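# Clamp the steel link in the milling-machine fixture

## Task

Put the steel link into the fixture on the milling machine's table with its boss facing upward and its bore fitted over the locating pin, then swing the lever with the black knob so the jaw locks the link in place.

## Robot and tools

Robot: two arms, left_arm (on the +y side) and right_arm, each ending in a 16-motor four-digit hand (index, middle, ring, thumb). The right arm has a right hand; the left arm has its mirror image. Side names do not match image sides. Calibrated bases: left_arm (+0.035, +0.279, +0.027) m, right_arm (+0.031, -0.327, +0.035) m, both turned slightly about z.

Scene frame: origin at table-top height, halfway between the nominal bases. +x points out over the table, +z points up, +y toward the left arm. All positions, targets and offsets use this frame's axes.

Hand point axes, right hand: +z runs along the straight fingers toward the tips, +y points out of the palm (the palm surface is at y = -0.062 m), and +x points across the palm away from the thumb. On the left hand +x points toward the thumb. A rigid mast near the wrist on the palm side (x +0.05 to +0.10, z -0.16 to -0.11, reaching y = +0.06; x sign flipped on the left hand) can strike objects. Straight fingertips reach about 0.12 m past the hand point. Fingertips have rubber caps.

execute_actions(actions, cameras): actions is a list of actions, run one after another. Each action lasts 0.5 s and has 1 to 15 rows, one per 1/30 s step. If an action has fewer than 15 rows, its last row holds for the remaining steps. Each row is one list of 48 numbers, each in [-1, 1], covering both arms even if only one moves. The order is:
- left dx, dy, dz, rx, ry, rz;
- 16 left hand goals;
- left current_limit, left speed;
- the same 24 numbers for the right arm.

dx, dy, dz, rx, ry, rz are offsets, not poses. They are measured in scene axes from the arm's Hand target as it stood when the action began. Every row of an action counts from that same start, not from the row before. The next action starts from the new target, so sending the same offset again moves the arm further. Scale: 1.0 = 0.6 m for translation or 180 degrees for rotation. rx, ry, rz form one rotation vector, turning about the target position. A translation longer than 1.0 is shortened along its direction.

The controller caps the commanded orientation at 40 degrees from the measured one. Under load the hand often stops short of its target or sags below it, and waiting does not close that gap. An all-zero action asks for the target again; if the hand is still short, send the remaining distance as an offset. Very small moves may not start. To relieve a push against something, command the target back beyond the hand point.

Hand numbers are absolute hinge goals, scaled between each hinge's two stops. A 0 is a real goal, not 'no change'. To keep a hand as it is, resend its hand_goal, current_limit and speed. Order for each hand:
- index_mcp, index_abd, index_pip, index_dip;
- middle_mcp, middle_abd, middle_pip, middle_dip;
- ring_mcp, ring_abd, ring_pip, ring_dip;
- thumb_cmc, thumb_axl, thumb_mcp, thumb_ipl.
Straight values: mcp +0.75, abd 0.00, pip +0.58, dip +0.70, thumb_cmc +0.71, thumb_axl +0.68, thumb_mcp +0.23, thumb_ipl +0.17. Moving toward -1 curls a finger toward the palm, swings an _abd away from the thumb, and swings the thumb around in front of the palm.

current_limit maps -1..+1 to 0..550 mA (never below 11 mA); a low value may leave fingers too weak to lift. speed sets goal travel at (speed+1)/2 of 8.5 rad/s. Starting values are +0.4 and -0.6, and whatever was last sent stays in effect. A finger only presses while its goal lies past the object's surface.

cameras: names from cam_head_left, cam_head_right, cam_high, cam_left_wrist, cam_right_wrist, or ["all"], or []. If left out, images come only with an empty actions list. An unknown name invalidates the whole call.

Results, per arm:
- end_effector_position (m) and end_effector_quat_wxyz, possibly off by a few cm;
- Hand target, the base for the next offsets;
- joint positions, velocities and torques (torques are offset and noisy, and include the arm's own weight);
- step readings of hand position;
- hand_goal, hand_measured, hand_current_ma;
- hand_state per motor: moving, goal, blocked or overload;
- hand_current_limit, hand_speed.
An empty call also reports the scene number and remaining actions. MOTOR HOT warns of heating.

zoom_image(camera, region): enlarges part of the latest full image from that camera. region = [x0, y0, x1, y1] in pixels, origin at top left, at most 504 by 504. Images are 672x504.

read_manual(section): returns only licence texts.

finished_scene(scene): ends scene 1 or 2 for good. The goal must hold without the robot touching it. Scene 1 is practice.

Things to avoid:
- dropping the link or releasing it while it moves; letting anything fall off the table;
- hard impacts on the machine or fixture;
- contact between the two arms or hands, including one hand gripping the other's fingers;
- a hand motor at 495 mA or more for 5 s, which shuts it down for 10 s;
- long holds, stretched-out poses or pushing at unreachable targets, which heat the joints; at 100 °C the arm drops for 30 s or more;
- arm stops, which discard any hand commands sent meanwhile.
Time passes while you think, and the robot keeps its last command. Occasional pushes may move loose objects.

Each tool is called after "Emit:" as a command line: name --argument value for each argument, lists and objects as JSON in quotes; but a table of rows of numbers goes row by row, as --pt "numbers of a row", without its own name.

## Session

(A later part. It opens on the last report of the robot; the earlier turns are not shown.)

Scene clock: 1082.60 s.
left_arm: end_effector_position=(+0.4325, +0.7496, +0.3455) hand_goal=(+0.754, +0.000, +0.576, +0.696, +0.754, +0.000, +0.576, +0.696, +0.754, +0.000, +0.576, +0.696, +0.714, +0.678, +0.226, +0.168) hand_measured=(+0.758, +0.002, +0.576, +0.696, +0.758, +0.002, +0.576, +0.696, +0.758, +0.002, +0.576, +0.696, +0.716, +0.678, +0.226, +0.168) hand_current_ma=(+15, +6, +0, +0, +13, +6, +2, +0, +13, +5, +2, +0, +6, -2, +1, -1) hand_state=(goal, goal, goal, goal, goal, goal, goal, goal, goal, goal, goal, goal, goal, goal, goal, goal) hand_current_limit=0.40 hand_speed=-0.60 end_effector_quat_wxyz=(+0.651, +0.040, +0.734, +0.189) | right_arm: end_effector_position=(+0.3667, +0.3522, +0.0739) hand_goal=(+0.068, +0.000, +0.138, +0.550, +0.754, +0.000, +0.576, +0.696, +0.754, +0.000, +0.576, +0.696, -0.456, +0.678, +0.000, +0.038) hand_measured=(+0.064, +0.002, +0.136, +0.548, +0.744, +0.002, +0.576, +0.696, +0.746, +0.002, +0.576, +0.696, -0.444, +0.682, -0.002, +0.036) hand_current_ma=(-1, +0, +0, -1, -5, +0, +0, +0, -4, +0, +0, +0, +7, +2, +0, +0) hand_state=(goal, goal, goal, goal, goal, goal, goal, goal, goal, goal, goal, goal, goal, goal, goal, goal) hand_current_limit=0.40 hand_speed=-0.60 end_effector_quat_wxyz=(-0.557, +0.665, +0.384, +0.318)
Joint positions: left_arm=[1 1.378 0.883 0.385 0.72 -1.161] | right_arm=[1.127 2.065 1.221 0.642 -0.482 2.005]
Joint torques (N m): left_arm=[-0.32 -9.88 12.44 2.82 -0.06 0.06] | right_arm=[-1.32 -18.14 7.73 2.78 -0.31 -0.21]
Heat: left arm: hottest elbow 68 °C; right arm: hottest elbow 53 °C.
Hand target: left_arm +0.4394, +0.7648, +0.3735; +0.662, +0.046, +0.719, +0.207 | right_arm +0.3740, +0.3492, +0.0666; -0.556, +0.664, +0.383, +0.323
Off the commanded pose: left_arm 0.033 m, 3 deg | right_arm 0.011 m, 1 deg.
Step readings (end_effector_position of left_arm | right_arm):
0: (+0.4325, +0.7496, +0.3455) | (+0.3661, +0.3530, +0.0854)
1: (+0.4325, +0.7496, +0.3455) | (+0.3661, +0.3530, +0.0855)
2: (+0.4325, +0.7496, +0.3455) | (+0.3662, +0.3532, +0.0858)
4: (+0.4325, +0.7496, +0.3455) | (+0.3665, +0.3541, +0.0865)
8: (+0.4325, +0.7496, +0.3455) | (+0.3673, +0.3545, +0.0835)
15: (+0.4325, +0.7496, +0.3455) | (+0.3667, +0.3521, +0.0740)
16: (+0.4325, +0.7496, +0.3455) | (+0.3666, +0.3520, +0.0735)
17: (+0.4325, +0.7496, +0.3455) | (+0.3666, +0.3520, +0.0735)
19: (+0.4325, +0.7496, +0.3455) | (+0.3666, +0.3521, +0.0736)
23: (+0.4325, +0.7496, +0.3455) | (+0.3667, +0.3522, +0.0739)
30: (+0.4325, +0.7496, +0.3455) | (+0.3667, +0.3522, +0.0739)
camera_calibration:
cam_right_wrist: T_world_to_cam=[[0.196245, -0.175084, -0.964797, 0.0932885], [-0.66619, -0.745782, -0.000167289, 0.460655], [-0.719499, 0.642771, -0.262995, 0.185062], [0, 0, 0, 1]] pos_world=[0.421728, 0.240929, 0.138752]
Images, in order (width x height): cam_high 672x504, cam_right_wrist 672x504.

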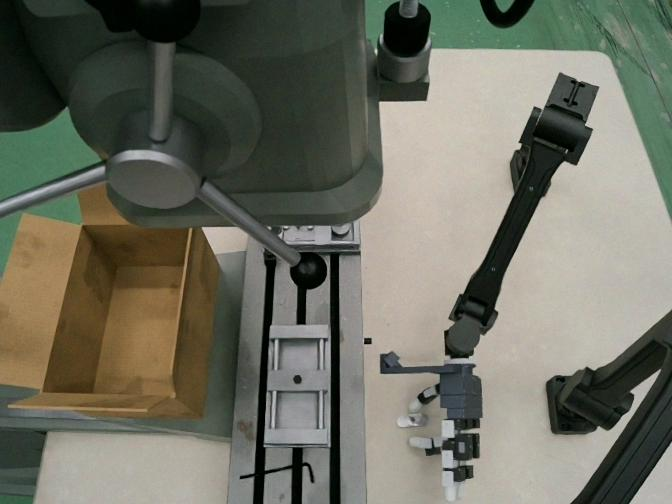

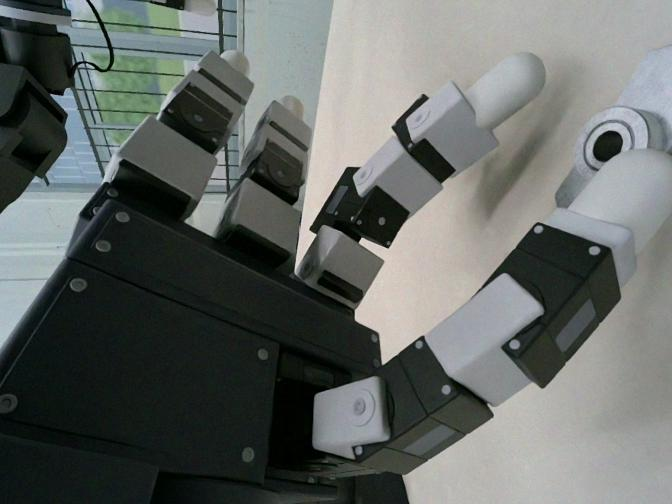

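Emit:
execute_actions --actions '[[[0,0,0,0,0,0,0.754,0,0.576,0.696,0.754,0,0.576,0.696,0.754,0,0.576,0.696,0.714,0.678,0.226,0.168,0.4,-0.6,0,-0.002,-0.015,0,0,0,0.0685,0,0.1386,0.5508,0.754,0,0.576,0.696,0.754,0,0.576,0.696,-0.457,0.678,0,0.038,0.4,-0.6]],[[0,0,0,0,0,0,0.754,0,0.576,0.696,0.754,0,0.576,0.696,0.754,0,0.576,0.696,0.714,0.678,0.226,0.168,0.4,-0.6,0.0,0,0,0,0,0,-0.0274,0,0.0511,0.4928,0.754,0,0.576,0.696,0.754,0,0.576,0.696,-0.457,0.678,0,0.038,0.4,-0.7]],[[0,0,0,0,0,0,0.754,0,0.576,0.696,0.754,0,0.576,0.696,0.754,0,0.576,0.696,0.714,0.678,0.226,0.168,0.4,-0.6,0.0,0,0,0,0,0,-0.0274,0,0.0511,0.4928,0.754,0,0.576,0.696,0.754,0,0.576,0.696,-0.457,0.678,0,0.038,0.4,-0.7]]]' --cameras '["cam_right_wrist","cam_high"]'

Emit:
zoom_image --camera "cam_right_wrist" --region '[440, 20, 672, 220]'

Emit:
zoom_image --camera "cam_high" --region '[380, 370, 460, 450]'

Scene clock: 1092.77 s.
left_arm: end_effector_position=(+0.4325, +0.7496, +0.3455) hand_goal=(+0.754, +0.000, +0.576, +0.696, +0.754, +0.000, +0.576, +0.696, +0.754, +0.000, +0.576, +0.696, +0.714, +0.678, +0.226, +0.168) hand_measured=(+0.758, +0.002, +0.576, +0.696, +0.758, +0.002, +0.576, +0.696, +0.758, +0.002, +0.576, +0.696, +0.716, +0.678, +0.226, +0.168) hand_current_ma=(+15, +6, +0, +0, +13, +6, +2, +0, +13, +5, +2, +0, +6, -2, +1, -1) hand_state=(goal, goal, goal, goal, goal, goal, goal, goal, goal, goal, goal, goal, goal, goal, goal, goal) hand_current_limit=0.40 hand_speed=-0.60 end_effector_quat_wxyz=(+0.651, +0.040, +0.734, +0.189) | right_arm: end_effector_position=(+0.3676, +0.3525, +0.0678) hand_goal=(-0.028, +0.000, +0.052, +0.492, +0.754, +0.000, +0.576, +0.696, +0.754, +0.000, +0.576, +0.696, -0.456, +0.678, +0.000, +0.038) hand_measured=(-0.026, +0.002, +0.056, +0.496, +0.744, +0.002, +0.576, +0.696, +0.746, +0.002, +0.576, +0.696, -0.444, +0.682, -0.002, +0.036) hand_current_ma=(+0, +0, +1, +1, -5, +0, +0, +0, -4, +0, +0, +0, +7, +2, +0, +0) hand_state=(goal, goal, goal, goal, goal, goal, goal, goal, goal, goal, goal, goal, goal, goal, goal, goal) hand_current_limit=0.40 hand_speed=-0.70 end_effector_quat_wxyz=(-0.558, +0.663, +0.384, +0.319)
Joint positions: left_arm=[1 1.378 0.883 0.385 0.72 -1.161] | right_arm=[1.126 2.08 1.221 0.662 -0.483 2.005]
Joint torques (N m): left_arm=[-0.32 -9.88 12.44 2.88 -0.06 0.06] | right_arm=[-1.32 -18.02 7.3 2.73 -0.29 -0.22]
Heat: left arm: hottest elbow 69 °C; right arm: hottest elbow 52 °C.
Hand target: left_arm +0.4394, +0.7648, +0.3735; +0.662, +0.046, +0.719, +0.207 | right_arm +0.3741, +0.3480, +0.0577; -0.556, +0.664, +0.382, +0.323
Off the commanded pose: left_arm 0.033 m, 3 deg | right_arm 0.013 m, 0 deg.
Step readings (end_effector_position of left_arm | right_arm):
0: (+0.4325, +0.7496, +0.3455) | (+0.3667, +0.3522, +0.0739)
1: (+0.4325, +0.7496, +0.3455) | (+0.3667, +0.3522, +0.0740)
2: (+0.4325, +0.7496, +0.3455) | (+0.3667, +0.3524, +0.0740)
4: (+0.4325, +0.7496, +0.3455) | (+0.3669, +0.3529, +0.0746)
8: (+0.4325, +0.7496, +0.3455) | (+0.3673, +0.3531, +0.0722)
15: (+0.4325, +0.7496, +0.3455) | (+0.3674, +0.3526, +0.0676)
16: (+0.4325, +0.7496, +0.3455) | (+0.3673, +0.3526, +0.0676)
17: (+0.4325, +0.7496, +0.3455) | (+0.3673, +0.3526, +0.0677)
19: (+0.4325, +0.7496, +0.3455) | (+0.3674, +0.3527, +0.0678)
23: (+0.4325, +0.7496, +0.3455) | (+0.3676, +0.3525, +0.0678)
30: (+0.4325, +0.7496, +0.3455) | (+0.3676, +0.3525, +0.0678)
31: (+0.4325, +0.7496, +0.3455) | (+0.3676, +0.3525, +0.0678)
32: (+0.4325, +0.7496, +0.3455) | (+0.3676, +0.3525, +0.0678)
34: (+0.4325, +0.7496, +0.3455) | (+0.3676, +0.3525, +0.0678)
38: (+0.4325, +0.7496, +0.3455) | (+0.3676, +0.3525, +0.0678)
45: (+0.4325, +0.7496, +0.3455) | (+0.3676, +0.3525, +0.0678)
camera_calibration:
cam_right_wrist: T_world_to_cam=[[0.198281, -0.170697, -0.965167, 0.085012], [-0.6662, -0.745757, -0.00496907, 0.461755], [-0.718932, 0.643979, -0.261587, 0.183138], [0, 0, 0, 1]] pos_world=[0.422429, 0.240931, 0.132252]
Images, in order (width x height): cam_high 672x504, cam_right_wrist 672x504.

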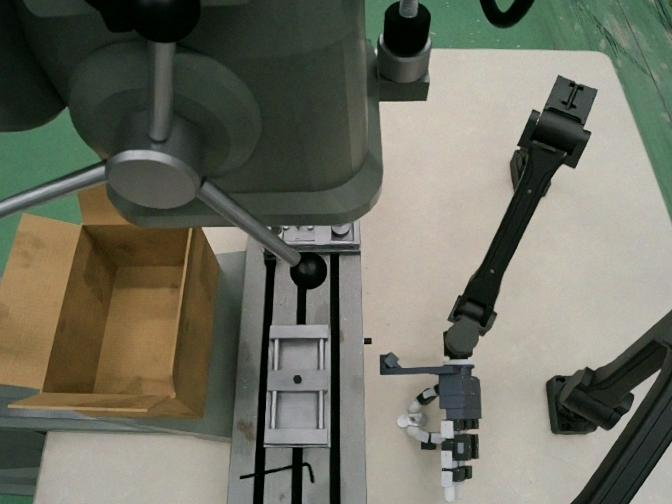

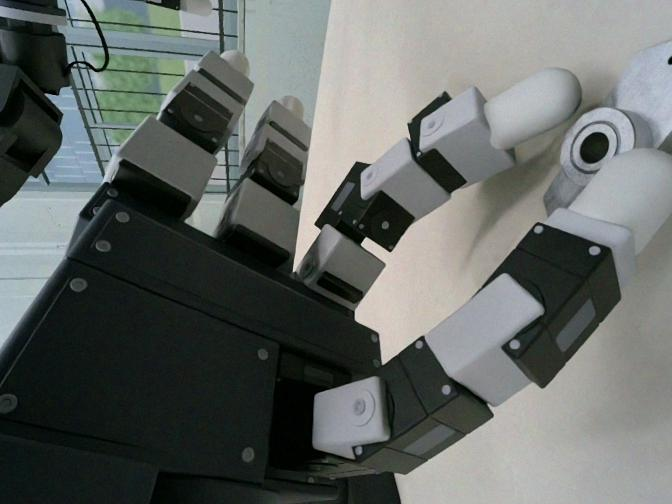

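Scaled by 2.172 from the camera's 672x504 image, which has a finer 960x720 frame.

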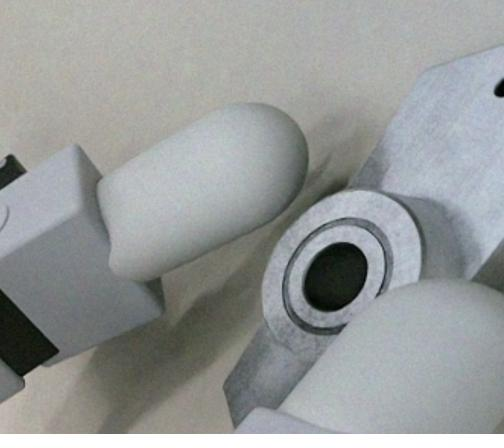

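Scaled by 6.300 from the camera's 672x504 image, which has a finer 960x720 frame.

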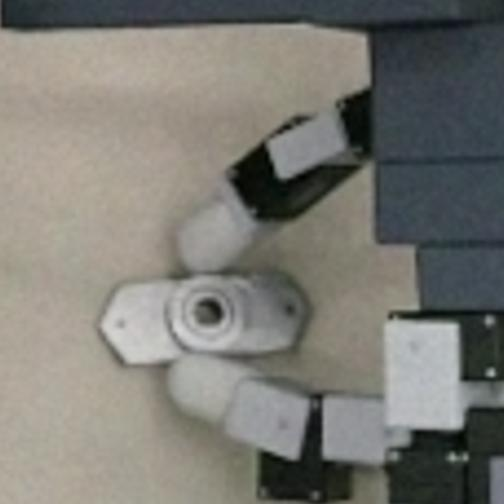

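Emit:
execute_actions --actions '[[[0,0,0,0,0,0,0.754,0,0.576,0.696,0.754,0,0.576,0.696,0.754,0,0.576,0.696,0.714,0.678,0.226,0.168,0.4,-0.6,0,0,0,0,0,0,-0.06,0,-0.01,0.45,0.754,0,0.576,0.696,0.754,0,0.576,0.696,-0.457,0.678,-0.05,0.02,0.4,-0.8]],[[0,0,0,0,0,0,0.754,0,0.576,0.696,0.754,0,0.576,0.696,0.754,0,0.576,0.696,0.714,0.678,0.226,0.168,0.4,-0.6,0.0,0,0,0,0,0,-0.10,0,-0.07,0.41,0.754,0,0.576,0.696,0.754,0,0.576,0.696,-0.457,0.678,-0.09,0.0,0.4,-0.8]],[[0,0,0,0,0,0,0.754,0,0.576,0.696,0.754,0,0.576,0.696,0.754,0,0.576,0.696,0.714,0.678,0.226,0.168,0.4,-0.6,0.0,0,0,0,0,0,-0.14,0,-0.13,0.38,0.754,0,0.576,0.696,0.754,0,0.576,0.696,-0.457,0.678,-0.124,-0.02,0.4,-0.8]]]' --cameras '["cam_right_wrist","cam_high"]'

Emit:
zoom_image --camera "cam_right_wrist" --region '[440, 20, 672, 220]'

Emit:
zoom_image --camera "cam_high" --region '[380, 370, 460, 450]'

Scene clock: 1118.53 s.
left_arm: end_effector_position=(+0.4325, +0.7496, +0.3455) hand_goal=(+0.754, +0.000, +0.576, +0.696, +0.754, +0.000, +0.576, +0.696, +0.754, +0.000, +0.576, +0.696, +0.714, +0.678, +0.226, +0.168) hand_measured=(+0.758, +0.002, +0.576, +0.696, +0.758, +0.002, +0.576, +0.696, +0.758, +0.002, +0.576, +0.696, +0.716, +0.678, +0.226, +0.168) hand_current_ma=(+15, +6, +0, +0, +13, +6, +2, +0, +13, +5, +2, +0, +6, -2, +1, -1) hand_state=(goal, goal, goal, goal, goal, goal, goal, goal, goal, goal, goal, goal, goal, goal, goal, goal) hand_current_limit=0.40 hand_speed=-0.60 end_effector_quat_wxyz=(+0.651, +0.040, +0.734, +0.189) | right_arm: end_effector_position=(+0.3694, +0.3516, +0.0682) hand_goal=(-0.140, +0.000, -0.130, +0.380, +0.754, +0.000, +0.576, +0.696, +0.754, +0.000, +0.576, +0.696, -0.456, +0.678, -0.124, -0.020) hand_measured=(-0.078, +0.000, -0.046, +0.418, +0.744, +0.002, +0.576, +0.696, +0.746, +0.002, +0.576, +0.696, -0.450, +0.680, -0.058, +0.010) hand_current_ma=(+114, +0, +166, +48, -5, +0, +0, +0, -4, +0, +0, +0, +2, +1, +177, +51) hand_state=(blocked, goal, blocked, blocked, goal, goal, goal, goal, goal, goal, goal, goal, goal, goal, blocked, blocked) hand_current_limit=0.40 hand_speed=-0.80 end_effector_quat_wxyz=(-0.557, +0.662, +0.385, +0.322)
Joint positions: left_arm=[1 1.378 0.883 0.385 0.72 -1.161] | right_arm=[1.124 2.08 1.219 0.667 -0.483 2]
Joint torques (N m): left_arm=[-0.38 -9.88 12.42 2.86 -0.07 0.06] | right_arm=[-1.2 -17.96 7.46 2.58 -0.29 -0.15]
Heat: left arm: hottest elbow 69 °C; right arm: hottest elbow 50 °C.
Hand target: left_arm +0.4394, +0.7648, +0.3735; +0.662, +0.046, +0.719, +0.207 | right_arm +0.3741, +0.3478, +0.0575; -0.556, +0.664, +0.382, +0.323
Off the commanded pose: left_arm 0.033 m, 3 deg | right_arm 0.012 m, 0 deg.
Step readings (end_effector_position of left_arm | right_arm):
0: (+0.4325, +0.7496, +0.3455) | (+0.3676, +0.3525, +0.0678)
1: (+0.4325, +0.7496, +0.3455) | (+0.3676, +0.3525, +0.0678)
2: (+0.4325, +0.7496, +0.3455) | (+0.3677, +0.3526, +0.0679)
4: (+0.4325, +0.7496, +0.3455) | (+0.3682, +0.3527, +0.0686)
8: (+0.4325, +0.7496, +0.3455) | (+0.3694, +0.3524, +0.0693)
15: (+0.4325, +0.7496, +0.3455) | (+0.3695, +0.3524, +0.0694)
16: (+0.4325, +0.7496, +0.3455) | (+0.3695, +0.3524, +0.0694)
17: (+0.4325, +0.7496, +0.3455) | (+0.3695, +0.3524, +0.0694)
19: (+0.4325, +0.7496, +0.3455) | (+0.3697, +0.3521, +0.0689)
23: (+0.4325, +0.7496, +0.3455) | (+0.3695, +0.3517, +0.0684)
30: (+0.4325, +0.7496, +0.3455) | (+0.3694, +0.3516, +0.0682)
31: (+0.4325, +0.7496, +0.3455) | (+0.3694, +0.3516, +0.0682)
32: (+0.4325, +0.7496, +0.3455) | (+0.3694, +0.3516, +0.0682)
34: (+0.4325, +0.7496, +0.3455) | (+0.3694, +0.3516, +0.0682)
38: (+0.4325, +0.7496, +0.3455) | (+0.3694, +0.3516, +0.0682)
45: (+0.4325, +0.7496, +0.3455) | (+0.3694, +0.3516, +0.0682)
camera_calibration:
cam_right_wrist: T_world_to_cam=[[0.20411, -0.168378, -0.964359, 0.0818495], [-0.667246, -0.744753, -0.0111901, 0.462763], [-0.716325, 0.645749, -0.264361, 0.183658], [0, 0, 0, 1]] pos_world=[0.42363, 0.239829, 0.132663]
Images, in order (width x height): cam_high 672x504, cam_right_wrist 672x504.

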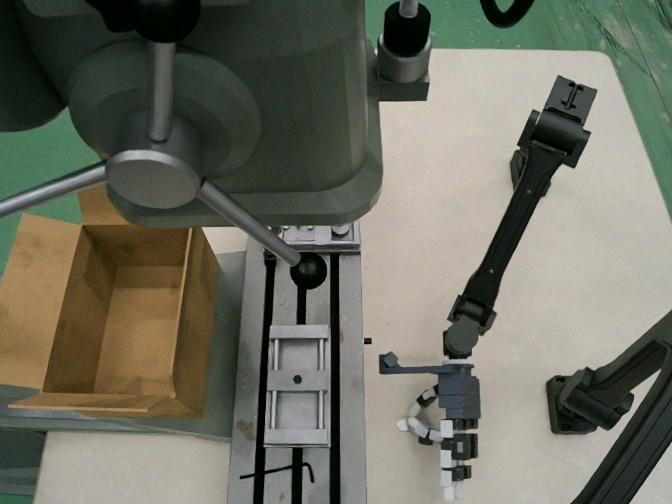

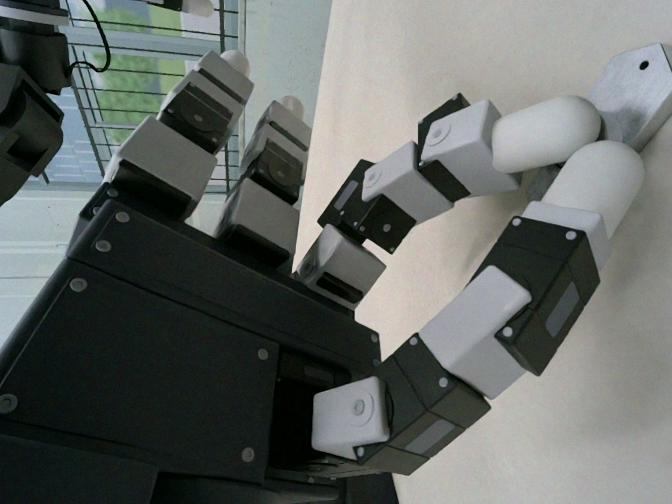

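Scaled by 2.172 from the camera's 672x504 image, which has a finer 960x720 frame.

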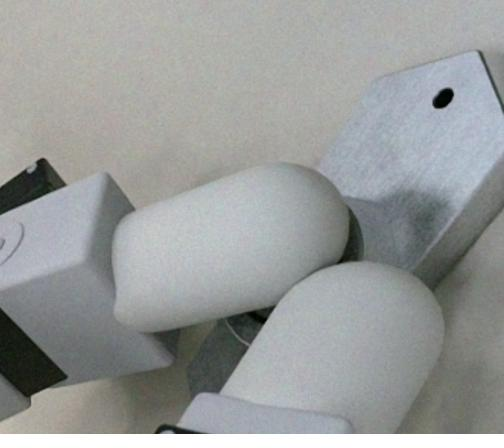

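Scaled by 6.300 from the camera's 672x504 image, which has a finer 960x720 frame.

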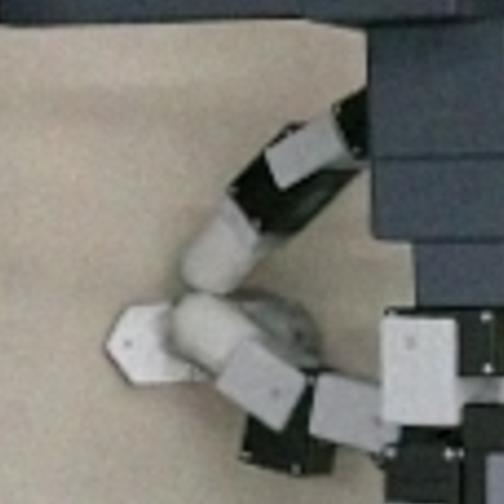

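Emit:
execute_actions --actions '[[[0,0,0,0,0,0,0.754,0,0.576,0.696,0.754,0,0.576,0.696,0.754,0,0.576,0.696,0.714,0.678,0.226,0.168,0.4,-0.6,0,0,0.02,0,0,0,0.0685,0,0.1386,0.5508,0.754,0,0.576,0.696,0.754,0,0.576,0.696,-0.457,0.678,0.0,0.038,0.4,-0.6]],[[0,0,0,0,0,0,0.754,0,0.576,0.696,0.754,0,0.576,0.696,0.754,0,0.576,0.696,0.714,0.678,0.226,0.168,0.4,-0.6,0.0,0,0,0,0,0,0.0685,0,0.1386,0.5508,0.754,0,0.576,0.696,0.754,0,0.576,0.696,-0.457,0.678,0.0,0.038,0.4,-0.6]]]' --cameras '["cam_right_wrist","cam_high"]'

Emit:
zoom_image --camera "cam_right_wrist" --region '[440, 20, 672, 220]'

Emit:
zoom_image --camera "cam_high" --region '[380, 370, 460, 450]'

Scene clock: 1153.93 s.
left_arm: end_effector_position=(+0.4325, +0.7496, +0.3455) hand_goal=(+0.754, +0.000, +0.576, +0.696, +0.754, +0.000, +0.576, +0.696, +0.754, +0.000, +0.576, +0.696, +0.714, +0.678, +0.226, +0.168) hand_measured=(+0.758, +0.002, +0.576, +0.696, +0.758, +0.002, +0.576, +0.696, +0.758, +0.002, +0.576, +0.696, +0.716, +0.678, +0.226, +0.168) hand_current_ma=(+15, +6, +0, +0, +13, +6, +2, +0, +13, +5, +2, +0, +6, -2, +1, -1) hand_state=(goal, goal, goal, goal, goal, goal, goal, goal, goal, goal, goal, goal, goal, goal, goal, goal) hand_current_limit=0.40 hand_speed=-0.60 end_effector_quat_wxyz=(+0.651, +0.040, +0.734, +0.189) | right_arm: end_effector_position=(+0.3700, +0.3521, +0.0720) hand_goal=(+0.068, +0.000, +0.138, +0.550, +0.754, +0.000, +0.576, +0.696, +0.754, +0.000, +0.576, +0.696, -0.456, +0.678, +0.000, +0.038) hand_measured=(+0.052, -0.026, +0.120, +0.536, +0.744, +0.002, +0.576, +0.696, +0.746, +0.002, +0.576, +0.696, -0.450, +0.680, -0.002, +0.036) hand_current_ma=(-14, -20, -13, -9, -5, +0, +0, +0, -4, +0, +0, +0, +2, +1, +0, +0) hand_state=(goal, blocked, goal, goal, goal, goal, goal, goal, goal, goal, goal, goal, goal, goal, goal, goal) hand_current_limit=0.40 hand_speed=-0.60 end_effector_quat_wxyz=(-0.557, +0.659, +0.387, +0.326)
Joint positions: left_arm=[1 1.378 0.883 0.385 0.72 -1.161] | right_arm=[1.124 2.076 1.219 0.667 -0.483 1.992]
Joint torques (N m): left_arm=[-0.21 -9.93 12.41 2.81 -0.06 0.07] | right_arm=[-1.03 -19.78 7.6 1.61 -0.29 -0.07]
Heat: left arm: hottest elbow 70 °C; right arm: hottest elbow 49 °C.
Hand target: left_arm +0.4394, +0.7648, +0.3735; +0.662, +0.046, +0.719, +0.207 | right_arm +0.3739, +0.3480, +0.0696; -0.556, +0.664, +0.383, +0.323
Off the commanded pose: left_arm 0.033 m, 3 deg | right_arm 0.006 m, 1 deg.
Step readings (end_effector_position of left_arm | right_arm):
0: (+0.4325, +0.7496, +0.3455) | (+0.3694, +0.3516, +0.0682)
1: (+0.4325, +0.7496, +0.3455) | (+0.3694, +0.3516, +0.0682)
2: (+0.4325, +0.7496, +0.3455) | (+0.3693, +0.3516, +0.0682)
4: (+0.4325, +0.7496, +0.3455) | (+0.3694, +0.3516, +0.0682)
8: (+0.4325, +0.7496, +0.3455) | (+0.3699, +0.3521, +0.0717)
15: (+0.4325, +0.7496, +0.3455) | (+0.3700, +0.3521, +0.0720)
16: (+0.4325, +0.7496, +0.3455) | (+0.3700, +0.3521, +0.0720)
17: (+0.4325, +0.7496, +0.3455) | (+0.3700, +0.3521, +0.0720)
19: (+0.4325, +0.7496, +0.3455) | (+0.3700, +0.3521, +0.0720)
23: (+0.4325, +0.7496, +0.3455) | (+0.3700, +0.3521, +0.0720)
30: (+0.4325, +0.7496, +0.3455) | (+0.3700, +0.3521, +0.0720)
camera_calibration:
cam_right_wrist: T_world_to_cam=[[0.213642, -0.164142, -0.963024, 0.080396], [-0.665847, -0.745804, -0.0205972, 0.464115], [-0.714846, 0.645626, -0.268629, 0.184629], [0, 0, 0, 1]] pos_world=[0.423834, 0.240134, 0.136579]
Images, in order (width x height): cam_high 672x504, cam_right_wrist 672x504.

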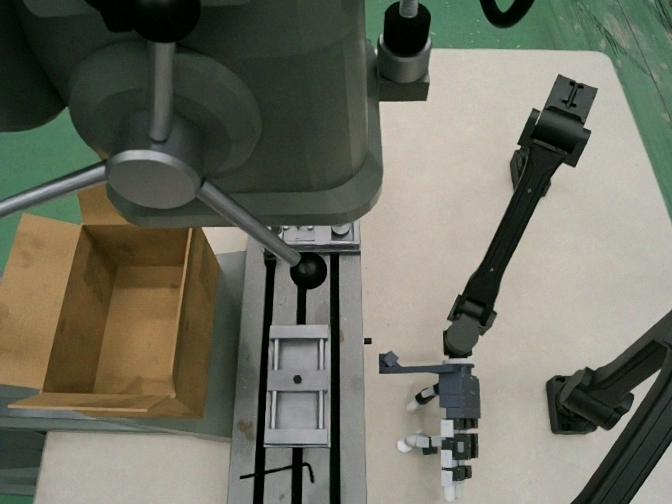

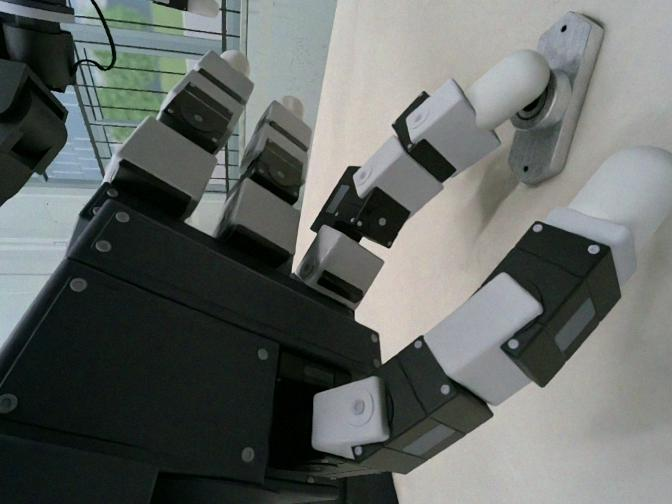

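Scaled by 2.172 from the camera's 672x504 image, which has a finer 960x720 frame.

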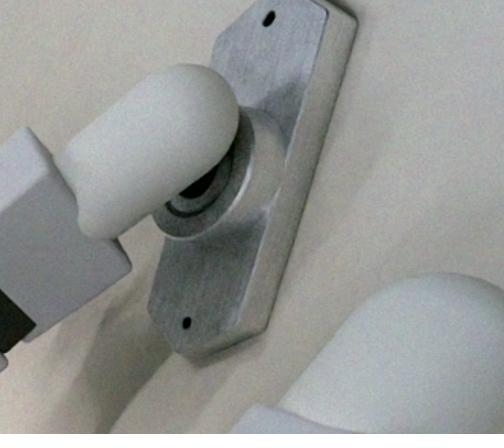

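Scaled by 6.300 from the camera's 672x504 image, which has a finer 960x720 frame.

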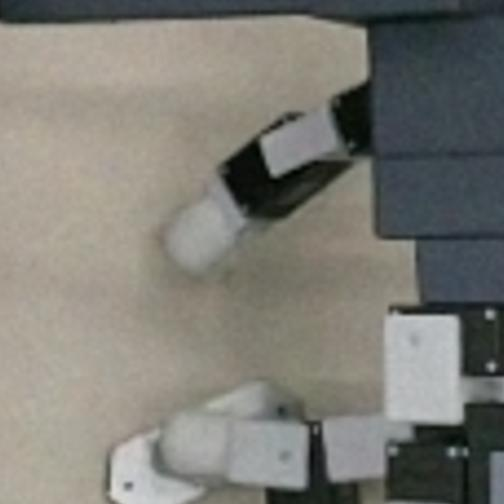

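Emit:
execute_actions --actions '[[[0,0,0,0,0,0,0.754,0,0.576,0.696,0.754,0,0.576,0.696,0.754,0,0.576,0.696,0.714,0.678,0.226,0.168,0.4,-0.6,0,0,0.07,0,0,0,0.0685,0,0.1386,0.5508,0.754,0,0.576,0.696,0.754,0,0.576,0.696,-0.457,0.678,0.0,0.038,0.4,-0.6]],[[0,0,0,0,0,0,0.754,0,0.576,0.696,0.754,0,0.576,0.696,0.754,0,0.576,0.696,0.714,0.678,0.226,0.168,0.4,-0.6,0.0,0.06,0,0,0,0,0.0685,0,0.1386,0.5508,0.754,0,0.576,0.696,0.754,0,0.576,0.696,-0.457,0.678,0.0,0.038,0.4,-0.6]]]' --cameras '["cam_right_wrist","cam_high"]'

Emit:
zoom_image --camera "cam_right_wrist" --region '[440, 20, 672, 220]'

Emit:
zoom_image --camera "cam_high" --region '[380, 380, 460, 460]'

Scene clock: 1162.60 s.
left_arm: end_effector_position=(+0.4325, +0.7496, +0.3455) hand_goal=(+0.754, +0.000, +0.576, +0.696, +0.754, +0.000, +0.576, +0.696, +0.754, +0.000, +0.576, +0.696, +0.714, +0.678, +0.226, +0.168) hand_measured=(+0.758, +0.002, +0.576, +0.696, +0.758, +0.002, +0.576, +0.696, +0.758, +0.002, +0.576, +0.696, +0.716, +0.678, +0.226, +0.168) hand_current_ma=(+15, +6, +0, +0, +13, +6, +2, +0, +13, +5, +2, +0, +6, -2, +1, -1) hand_state=(goal, goal, goal, goal, goal, goal, goal, goal, goal, goal, goal, goal, goal, goal, goal, goal) hand_current_limit=0.40 hand_speed=-0.60 end_effector_quat_wxyz=(+0.651, +0.040, +0.734, +0.189) | right_arm: end_effector_position=(+0.3718, +0.3658, +0.1032) hand_goal=(+0.068, +0.000, +0.138, +0.550, +0.754, +0.000, +0.576, +0.696, +0.754, +0.000, +0.576, +0.696, -0.456, +0.678, +0.000, +0.038) hand_measured=(+0.064, +0.000, +0.136, +0.548, +0.744, +0.002, +0.576, +0.696, +0.746, +0.002, +0.576, +0.696, -0.450, +0.680, -0.002, +0.036) hand_current_ma=(-2, +0, +0, -1, -5, +0, +0, +0, -4, +0, +0, +0, +2, +1, +0, +0) hand_state=(goal, goal, goal, goal, goal, goal, goal, goal, goal, goal, goal, goal, goal, goal, goal, goal) hand_current_limit=0.40 hand_speed=-0.60 end_effector_quat_wxyz=(-0.550, +0.670, +0.383, +0.320)
Joint positions: left_arm=[1 1.378 0.883 0.385 0.72 -1.161] | right_arm=[1.135 2.033 1.28 0.539 -0.462 1.998]
Joint torques (N m): left_arm=[-0.32 -9.93 12.52 2.93 -0.07 0.06] | right_arm=[0.21 -18.14 12.92 1.42 -0.08 -0.07]
Heat: left arm: hottest elbow 70 °C; right arm: hottest elbow 50 °C.
Hand target: left_arm +0.4394, +0.7648, +0.3735; +0.662, +0.046, +0.719, +0.207 | right_arm +0.3740, +0.3840, +0.1117; -0.556, +0.664, +0.383, +0.323
Off the commanded pose: left_arm 0.033 m, 3 deg | right_arm 0.020 m, 1 deg.
Step readings (end_effector_position of left_arm | right_arm):
0: (+0.4325, +0.7496, +0.3455) | (+0.3700, +0.3521, +0.0720)
1: (+0.4325, +0.7496, +0.3455) | (+0.3700, +0.3521, +0.0720)
2: (+0.4325, +0.7496, +0.3455) | (+0.3700, +0.3521, +0.0731)
4: (+0.4325, +0.7496, +0.3455) | (+0.3696, +0.3506, +0.0753)
8: (+0.4325, +0.7496, +0.3455) | (+0.3687, +0.3491, +0.0867)
15: (+0.4325, +0.7496, +0.3455) | (+0.3689, +0.3495, +0.1039)
16: (+0.4325, +0.7496, +0.3455) | (+0.3688, +0.3494, +0.1036)
17: (+0.4325, +0.7496, +0.3455) | (+0.3690, +0.3490, +0.1029)
19: (+0.4325, +0.7496, +0.3455) | (+0.3701, +0.3485, +0.1004)
23: (+0.4325, +0.7496, +0.3455) | (+0.3740, +0.3564, +0.1010)
30: (+0.4325, +0.7496, +0.3455) | (+0.3734, +0.3650, +0.1059)
camera_calibration:
cam_right_wrist: T_world_to_cam=[[0.198335, -0.189189, -0.961702, 0.127006], [-0.674346, -0.73839, 0.00618507, 0.473832], [-0.711281, 0.647293, -0.274027, 0.184149], [0, 0, 0, 1]] pos_world=[0.425319, 0.254702, 0.169673]
Images, in order (width x height): cam_high 672x504, cam_right_wrist 672x504.

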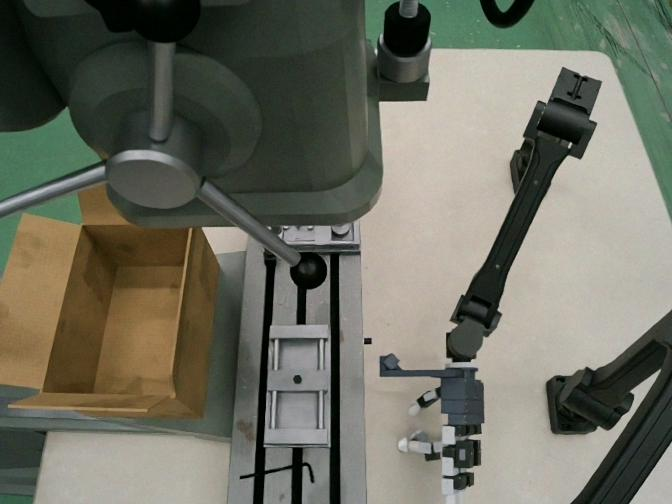

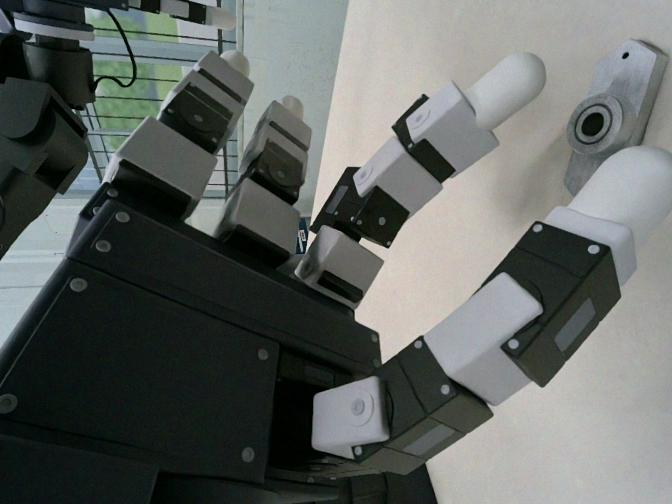

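Scaled by 2.172 from the camera's 672x504 image, which has a finer 960x720 frame.

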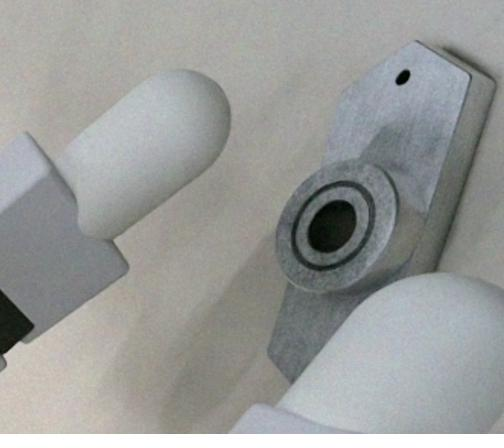

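Scaled by 6.300 from the camera's 672x504 image, which has a finer 960x720 frame.

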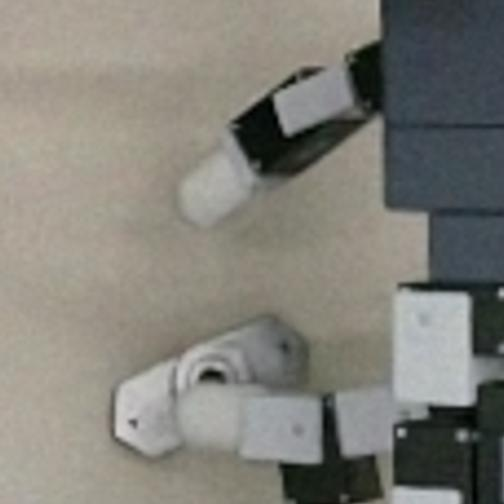

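Emit:
execute_actions --actions '[[[0,0,0,0,0,0,0.754,0,0.576,0.696,0.754,0,0.576,0.696,0.754,0,0.576,0.696,0.714,0.678,0.226,0.168,0.4,-0.6,-0.014,0,0,0,0,0.07,0.0685,0,0.1386,0.5508,0.754,0,0.576,0.696,0.754,0,0.576,0.696,-0.457,0.678,0.0,0.038,0.4,-0.6]],[[0,0,0,0,0,0,0.754,0,0.576,0.696,0.754,0,0.576,0.696,0.754,0,0.576,0.696,0.714,0.678,0.226,0.168,0.4,-0.6,-0.014,0.0,0,0,0,0.069,0.0685,0,0.1386,0.5508,0.754,0,0.576,0.696,0.754,0,0.576,0.696,-0.457,0.678,0.0,0.038,0.4,-0.6]],[[0,0,0,0,0,0,0.754,0,0.576,0.696,0.754,0,0.576,0.696,0.754,0,0.576,0.696,0.714,0.678,0.226,0.168,0.4,-0.6,0,0.0,-0.03,0,0,0,0.0685,0,0.1386,0.5508,0.754,0,0.576,0.696,0.754,0,0.576,0.696,-0.457,0.678,0.0,0.038,0.4,-0.6]]]' --cameras '["cam_right_wrist","cam_high"]'

Emit:
zoom_image --camera "cam_right_wrist" --region '[440, 20, 672, 220]'

Emit:
zoom_image --camera "cam_high" --region '[380, 380, 460, 460]'

Scene clock: 1194.23 s.
left_arm: end_effector_position=(+0.4325, +0.7496, +0.3455) hand_goal=(+0.754, +0.000, +0.576, +0.696, +0.754, +0.000, +0.576, +0.696, +0.754, +0.000, +0.576, +0.696, +0.714, +0.678, +0.226, +0.168) hand_measured=(+0.758, +0.002, +0.576, +0.696, +0.758, +0.002, +0.576, +0.696, +0.758, +0.002, +0.576, +0.696, +0.716, +0.678, +0.226, +0.168) hand_current_ma=(+15, +6, +0, +0, +13, +6, +2, +0, +13, +5, +2, +0, +6, -2, +1, -1) hand_state=(goal, goal, goal, goal, goal, goal, goal, goal, goal, goal, goal, goal, goal, goal, goal, goal) hand_current_limit=0.40 hand_speed=-0.60 end_effector_quat_wxyz=(+0.651, +0.040, +0.734, +0.189) | right_arm: end_effector_position=(+0.3439, +0.3696, +0.0778) hand_goal=(+0.068, +0.000, +0.138, +0.550, +0.754, +0.000, +0.576, +0.696, +0.754, +0.000, +0.576, +0.696, -0.456, +0.678, +0.000, +0.038) hand_measured=(+0.064, +0.000, +0.136, +0.548, +0.744, +0.002, +0.576, +0.696, +0.746, +0.002, +0.576, +0.696, -0.450, +0.680, -0.002, +0.036) hand_current_ma=(-1, +0, +0, -1, -6, +0, +0, +0, -4, +0, +0, +0, +2, +1, +0, +0) hand_state=(goal, goal, goal, goal, goal, goal, goal, goal, goal, goal, goal, goal, goal, goal, goal, goal) hand_current_limit=0.40 hand_speed=-0.60 end_effector_quat_wxyz=(+0.608, -0.580, -0.512, -0.175)
Joint positions: left_arm=[1 1.378 0.883 0.385 0.72 -1.161] | right_arm=[1.061 2.096 1.356 0.384 -0.965 1.841]
Joint torques (N m): left_arm=[-0.26 -9.82 12.49 2.84 -0.07 0.06] | right_arm=[-0.85 -19.31 12.1 1.98 -0.55 -0.21]
Heat: left arm: hottest elbow 70 °C; right arm: hottest elbow 56 °C.
Hand target: left_arm +0.4394, +0.7648, +0.3735; +0.662, +0.046, +0.719, +0.207 | right_arm +0.3572, +0.3840, +0.0936; +0.613, -0.565, -0.517, -0.195
Off the commanded pose: left_arm 0.033 m, 3 deg | right_arm 0.025 m, 3 deg.
Step readings (end_effector_position of left_arm | right_arm):
0: (+0.4325, +0.7496, +0.3455) | (+0.3718, +0.3658, +0.1032)
1: (+0.4325, +0.7496, +0.3455) | (+0.3713, +0.3660, +0.1032)
2: (+0.4325, +0.7496, +0.3455) | (+0.3651, +0.3682, +0.1028)
4: (+0.4325, +0.7496, +0.3455) | (+0.3542, +0.3709, +0.1029)
8: (+0.4325, +0.7496, +0.3455) | (+0.3420, +0.3730, +0.1019)
15: (+0.4325, +0.7496, +0.3455) | (+0.3502, +0.3709, +0.1024)
16: (+0.4325, +0.7496, +0.3455) | (+0.3506, +0.3707, +0.1024)
17: (+0.4325, +0.7496, +0.3455) | (+0.3464, +0.3714, +0.1031)
19: (+0.4325, +0.7496, +0.3455) | (+0.3388, +0.3718, +0.1043)
23: (+0.4325, +0.7496, +0.3455) | (+0.3366, +0.3721, +0.1043)
30: (+0.4325, +0.7496, +0.3455) | (+0.3438, +0.3700, +0.1019)
31: (+0.4325, +0.7496, +0.3455) | (+0.3442, +0.3700, +0.1016)
32: (+0.4325, +0.7496, +0.3455) | (+0.3442, +0.3703, +0.1016)
34: (+0.4325, +0.7496, +0.3455) | (+0.3445, +0.3708, +0.1001)
38: (+0.4325, +0.7496, +0.3455) | (+0.3445, +0.3706, +0.0896)
45: (+0.4325, +0.7496, +0.3455) | (+0.3439, +0.3695, +0.0777)
camera_calibration:
cam_right_wrist: T_world_to_cam=[[0.226476, -0.110804, -0.967694, 0.0707089], [-0.293461, -0.955105, 0.0406823, 0.404413], [-0.928757, 0.274767, -0.248825, 0.365396], [0, 0, 0, 1]] pos_world=[0.442029, 0.293693, 0.142892]
Images, in order (width x height): cam_high 672x504, cam_right_wrist 672x504.

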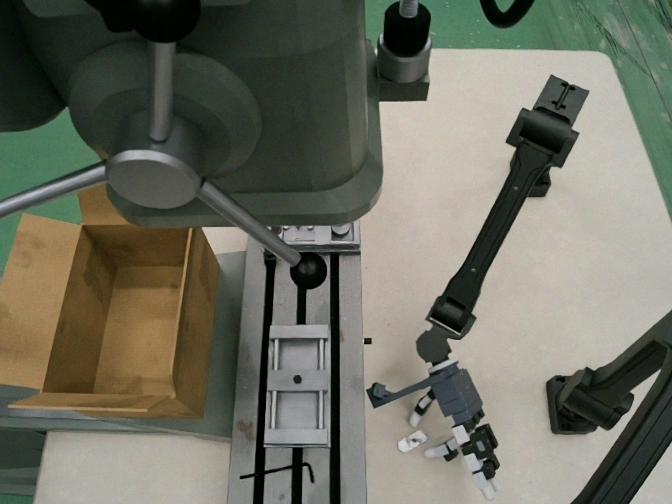

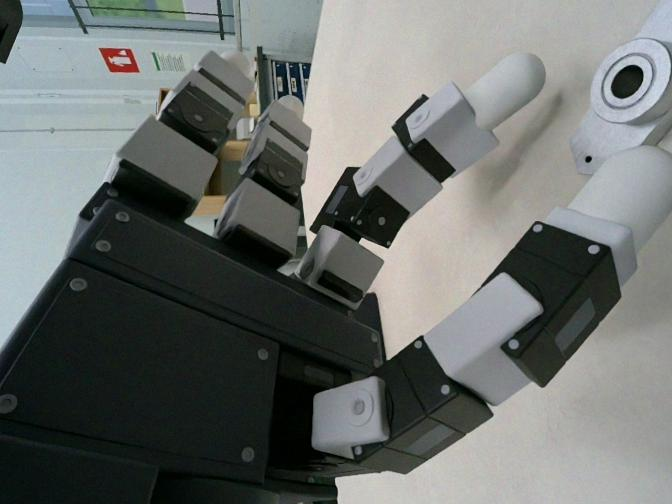

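Scaled by 2.172 from the camera's 672x504 image, which has a finer 960x720 frame.

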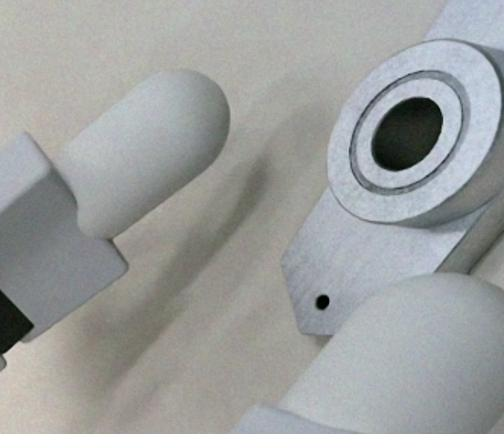

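Scaled by 6.300 from the camera's 672x504 image, which has a finer 960x720 frame.

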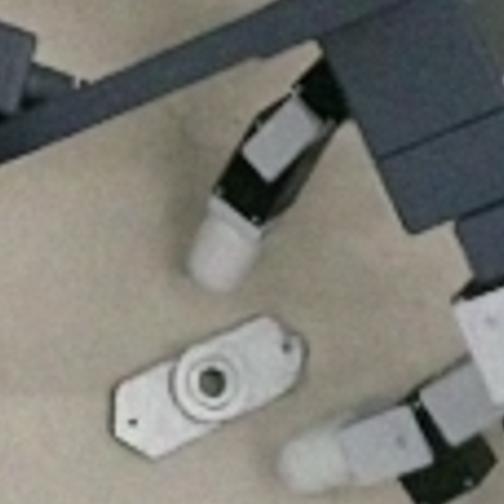

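Emit:
execute_actions --actions '[[[0,0,0,0,0,0,0.754,0,0.576,0.696,0.754,0,0.576,0.696,0.754,0,0.576,0.696,0.714,0.678,0.226,0.168,0.4,-0.6,0.025,0.025,0.01,0,0,0,0.0685,0,0.1386,0.5508,0.754,0,0.576,0.696,0.754,0,0.576,0.696,-0.457,0.678,0.0,0.038,0.4,-0.6]],[[0,0,0,0,0,0,0.754,0,0.576,0.696,0.754,0,0.576,0.696,0.754,0,0.576,0.696,0.714,0.678,0.226,0.168,0.4,-0.6,0,0.0,-0.02,0,0,0,0.0685,0,0.1386,0.5508,0.754,0,0.576,0.696,0.754,0,0.576,0.696,-0.457,0.678,0.0,0.038,0.4,-0.6]]]' --cameras '["cam_right_wrist","cam_high"]'

Emit:
zoom_image --camera "cam_right_wrist" --region '[440, 20, 672, 220]'

Emit:
zoom_image --camera "cam_high" --region '[380, 380, 460, 460]'

Scene clock: 1209.53 s.
left_arm: end_effector_position=(+0.4325, +0.7496, +0.3455) hand_goal=(+0.754, +0.000, +0.576, +0.696, +0.754, +0.000, +0.576, +0.696, +0.754, +0.000, +0.576, +0.696, +0.714, +0.678, +0.226, +0.168) hand_measured=(+0.758, +0.002, +0.576, +0.696, +0.758, +0.002, +0.576, +0.696, +0.758, +0.002, +0.576, +0.696, +0.716, +0.678, +0.226, +0.168) hand_current_ma=(+15, +6, +0, +0, +13, +6, +2, +0, +13, +5, +2, +0, +6, -2, +1, -1) hand_state=(goal, goal, goal, goal, goal, goal, goal, goal, goal, goal, goal, goal, goal, goal, goal, goal) hand_current_limit=0.40 hand_speed=-0.60 end_effector_quat_wxyz=(+0.651, +0.040, +0.734, +0.189) | right_arm: end_effector_position=(+0.3496, +0.3860, +0.0811) hand_goal=(+0.068, +0.000, +0.138, +0.550, +0.754, +0.000, +0.576, +0.696, +0.754, +0.000, +0.576, +0.696, -0.456, +0.678, +0.000, +0.038) hand_measured=(+0.064, +0.000, +0.136, +0.548, +0.744, +0.002, +0.576, +0.696, +0.746, +0.002, +0.576, +0.696, -0.450, +0.680, -0.002, +0.036) hand_current_ma=(-1, +0, +0, -1, -6, +0, +0, +0, -4, +0, +0, +0, +2, +1, +0, +0) hand_state=(goal, goal, goal, goal, goal, goal, goal, goal, goal, goal, goal, goal, goal, goal, goal, goal) hand_current_limit=0.40 hand_speed=-0.60 end_effector_quat_wxyz=(+0.610, -0.571, -0.520, -0.177)
Joint positions: left_arm=[1 1.378 0.883 0.385 0.72 -1.161] | right_arm=[1.064 2.127 1.417 0.358 -0.977 1.824]
Joint torques (N m): left_arm=[-0.38 -9.93 12.42 2.88 -0.06 0.07] | right_arm=[-1.61 -18.26 13.42 1.89 -0.37 -0.1]
Heat: left arm: hottest elbow 71 °C; right arm: hottest elbow 54 °C.
Hand target: left_arm +0.4394, +0.7648, +0.3735; +0.662, +0.046, +0.719, +0.207 | right_arm +0.3721, +0.3990, +0.0877; +0.613, -0.565, -0.517, -0.195
Off the commanded pose: left_arm 0.033 m, 3 deg | right_arm 0.027 m, 2 deg.
Step readings (end_effector_position of left_arm | right_arm):
0: (+0.4325, +0.7496, +0.3455) | (+0.3439, +0.3696, +0.0778)
1: (+0.4325, +0.7496, +0.3455) | (+0.3439, +0.3696, +0.0778)
2: (+0.4325, +0.7496, +0.3455) | (+0.3441, +0.3703, +0.0787)
4: (+0.4325, +0.7496, +0.3455) | (+0.3461, +0.3735, +0.0811)
8: (+0.4325, +0.7496, +0.3455) | (+0.3491, +0.3818, +0.0869)
15: (+0.4325, +0.7496, +0.3455) | (+0.3496, +0.3829, +0.0867)
16: (+0.4325, +0.7496, +0.3455) | (+0.3495, +0.3829, +0.0867)
17: (+0.4325, +0.7496, +0.3455) | (+0.3496, +0.3830, +0.0866)
19: (+0.4325, +0.7496, +0.3455) | (+0.3496, +0.3835, +0.0855)
23: (+0.4325, +0.7496, +0.3455) | (+0.3494, +0.3853, +0.0827)
30: (+0.4325, +0.7496, +0.3455) | (+0.3496, +0.3860, +0.0811)
camera_calibration:
cam_right_wrist: T_world_to_cam=[[0.242069, -0.0936215, -0.965732, 0.06215], [-0.277438, -0.960455, 0.0235677, 0.419395], [-0.929748, 0.262225, -0.25847, 0.372922], [0, 0, 0, 1]] pos_world=[0.448035, 0.310839, 0.146525]
Images, in order (width x height): cam_high 672x504, cam_right_wrist 672x504.

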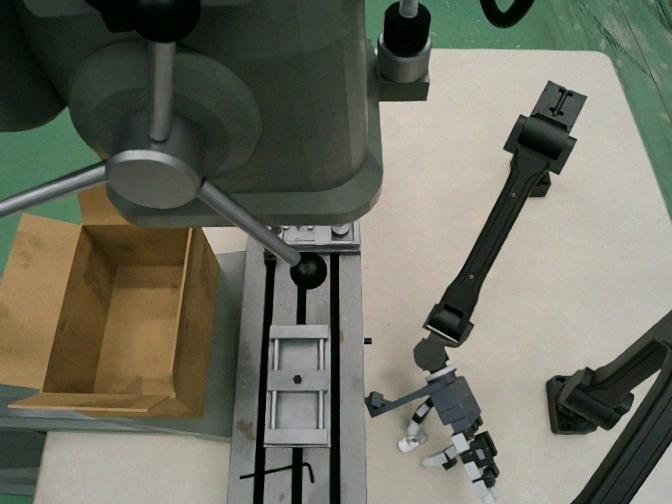

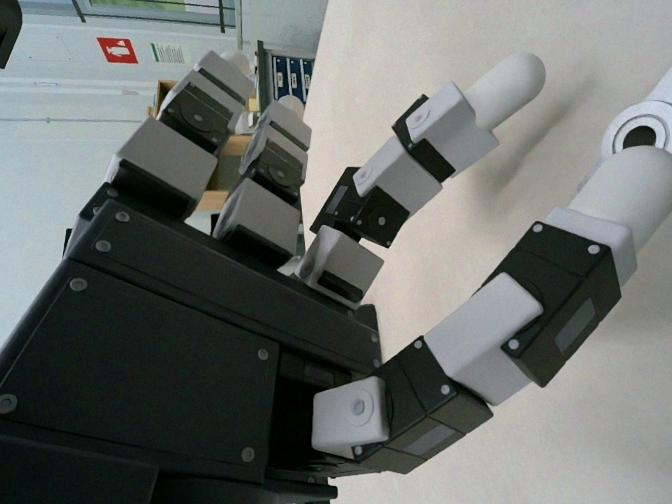

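Scaled by 2.172 from the camera's 672x504 image, which has a finer 960x720 frame.

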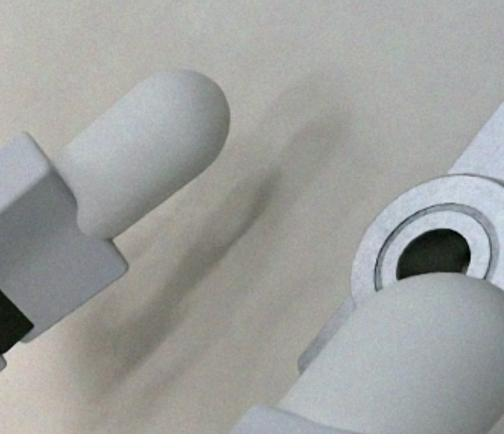

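Scaled by 6.300 from the camera's 672x504 image, which has a finer 960x720 frame.

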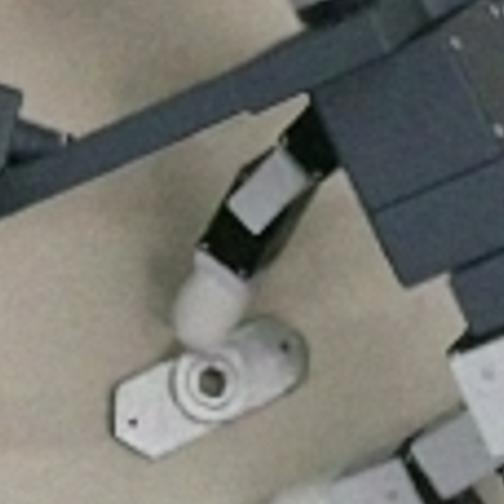

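Emit:
execute_actions --actions '[[[0,0,0,0,0,0,0.754,0,0.576,0.696,0.754,0,0.576,0.696,0.754,0,0.576,0.696,0.714,0.678,0.226,0.168,0.4,-0.6,0.018,-0.02,0.005,0,0,0,0.0685,0,0.1386,0.5508,0.754,0,0.576,0.696,0.754,0,0.576,0.696,-0.457,0.678,0.0,0.038,0.4,-0.6]],[[0,0,0,0,0,0,0.754,0,0.576,0.696,0.754,0,0.576,0.696,0.754,0,0.576,0.696,0.714,0.678,0.226,0.168,0.4,-0.6,0,0.0,-0.02,0,0,0,0.0685,0,0.1386,0.5508,0.754,0,0.576,0.696,0.754,0,0.576,0.696,-0.457,0.678,0.0,0.038,0.4,-0.6]]]' --cameras '["cam_right_wrist","cam_high"]'

Emit:
zoom_image --camera "cam_high" --region '[380, 380, 460, 460]'

Scene clock: 1218.70 s.
left_arm: end_effector_position=(+0.4325, +0.7496, +0.3455) hand_goal=(+0.754, +0.000, +0.576, +0.696, +0.754, +0.000, +0.576, +0.696, +0.754, +0.000, +0.576, +0.696, +0.714, +0.678, +0.226, +0.168) hand_measured=(+0.758, +0.002, +0.576, +0.696, +0.758, +0.002, +0.576, +0.696, +0.758, +0.002, +0.576, +0.696, +0.716, +0.678, +0.226, +0.168) hand_current_ma=(+15, +6, +0, +0, +13, +6, +2, +0, +13, +5, +2, +0, +6, -2, +1, -1) hand_state=(goal, goal, goal, goal, goal, goal, goal, goal, goal, goal, goal, goal, goal, goal, goal, goal) hand_current_limit=0.40 hand_speed=-0.60 end_effector_quat_wxyz=(+0.651, +0.040, +0.734, +0.189) | right_arm: end_effector_position=(+0.3482, +0.3854, +0.0792) hand_goal=(+0.068, +0.000, +0.138, +0.550, +0.754, +0.000, +0.576, +0.696, +0.754, +0.000, +0.576, +0.696, -0.456, +0.678, +0.000, +0.038) hand_measured=(+0.064, +0.000, +0.136, +0.548, +0.744, +0.002, +0.576, +0.696, +0.746, +0.002, +0.576, +0.696, -0.450, +0.680, -0.002, +0.036) hand_current_ma=(-1, +0, +0, -1, -6, +0, +0, +0, -4, +0, +0, +0, +2, +1, +0, +0) hand_state=(goal, goal, goal, goal, goal, goal, goal, goal, goal, goal, goal, goal, goal, goal, goal, goal) hand_current_limit=0.40 hand_speed=-0.60 end_effector_quat_wxyz=(+0.613, -0.562, -0.527, -0.174)
Joint positions: left_arm=[1 1.378 0.883 0.385 0.72 -1.161] | right_arm=[1.061 2.132 1.417 0.36 -0.999 1.809]
Joint torques (N m): left_arm=[-0.32 -9.82 12.46 2.89 -0.06 0.06] | right_arm=[-3.08 -18.32 11.84 2.24 -0.38 -0.1]
Heat: left arm: hottest elbow 71 °C; right arm: hottest elbow 54 °C.
Hand target: left_arm +0.4394, +0.7648, +0.3735; +0.662, +0.046, +0.719, +0.207 | right_arm +0.3831, +0.3870, +0.0786; +0.613, -0.565, -0.517, -0.195
Off the commanded pose: left_arm 0.033 m, 3 deg | right_arm 0.035 m, 3 deg.
Step readings (end_effector_position of left_arm | right_arm):
0: (+0.4325, +0.7496, +0.3455) | (+0.3496, +0.3860, +0.0811)
1: (+0.4325, +0.7496, +0.3455) | (+0.3495, +0.3860, +0.0812)
2: (+0.4325, +0.7496, +0.3455) | (+0.3489, +0.3860, +0.0813)
4: (+0.4325, +0.7496, +0.3455) | (+0.3484, +0.3857, +0.0816)
8: (+0.4325, +0.7496, +0.3455) | (+0.3480, +0.3853, +0.0820)
15: (+0.4325, +0.7496, +0.3455) | (+0.3481, +0.3851, +0.0820)
16: (+0.4325, +0.7496, +0.3455) | (+0.3480, +0.3851, +0.0820)
17: (+0.4325, +0.7496, +0.3455) | (+0.3480, +0.3851, +0.0820)
19: (+0.4325, +0.7496, +0.3455) | (+0.3480, +0.3851, +0.0818)
23: (+0.4325, +0.7496, +0.3455) | (+0.3480, +0.3852, +0.0805)
30: (+0.4325, +0.7496, +0.3455) | (+0.3482, +0.3854, +0.0792)
camera_calibration:
cam_right_wrist: T_world_to_cam=[[0.248735, -0.0808764, -0.965189, 0.0533135], [-0.257404, -0.966193, 0.0146261, 0.414533], [-0.933742, 0.244805, -0.261144, 0.379648], [0, 0, 0, 1]] pos_world=[0.447935, 0.311891, 0.144537]
Images, in order (width x height): cam_high 672x504, cam_right_wrist 672x504.

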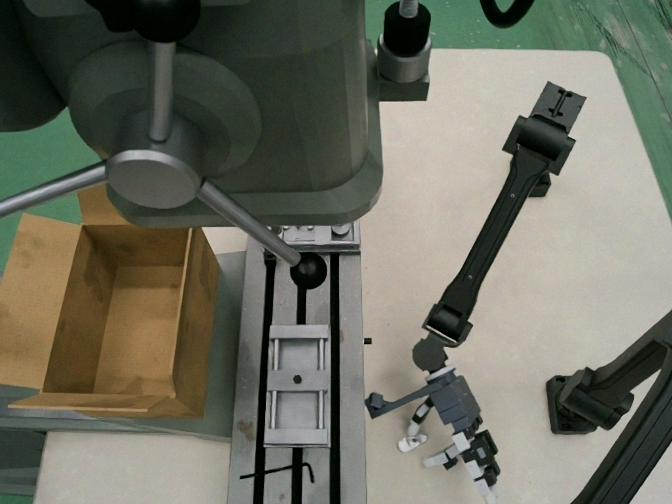

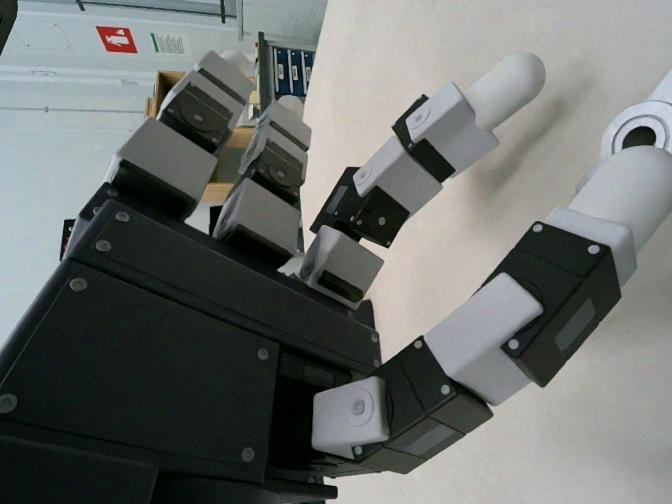

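Scaled by 6.300 from the camera's 672x504 image, which has a finer 960x720 frame.

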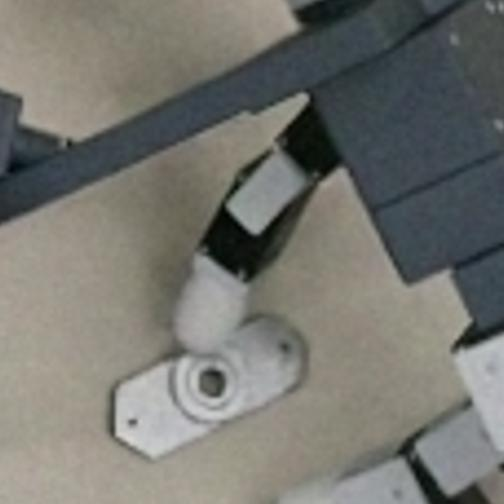

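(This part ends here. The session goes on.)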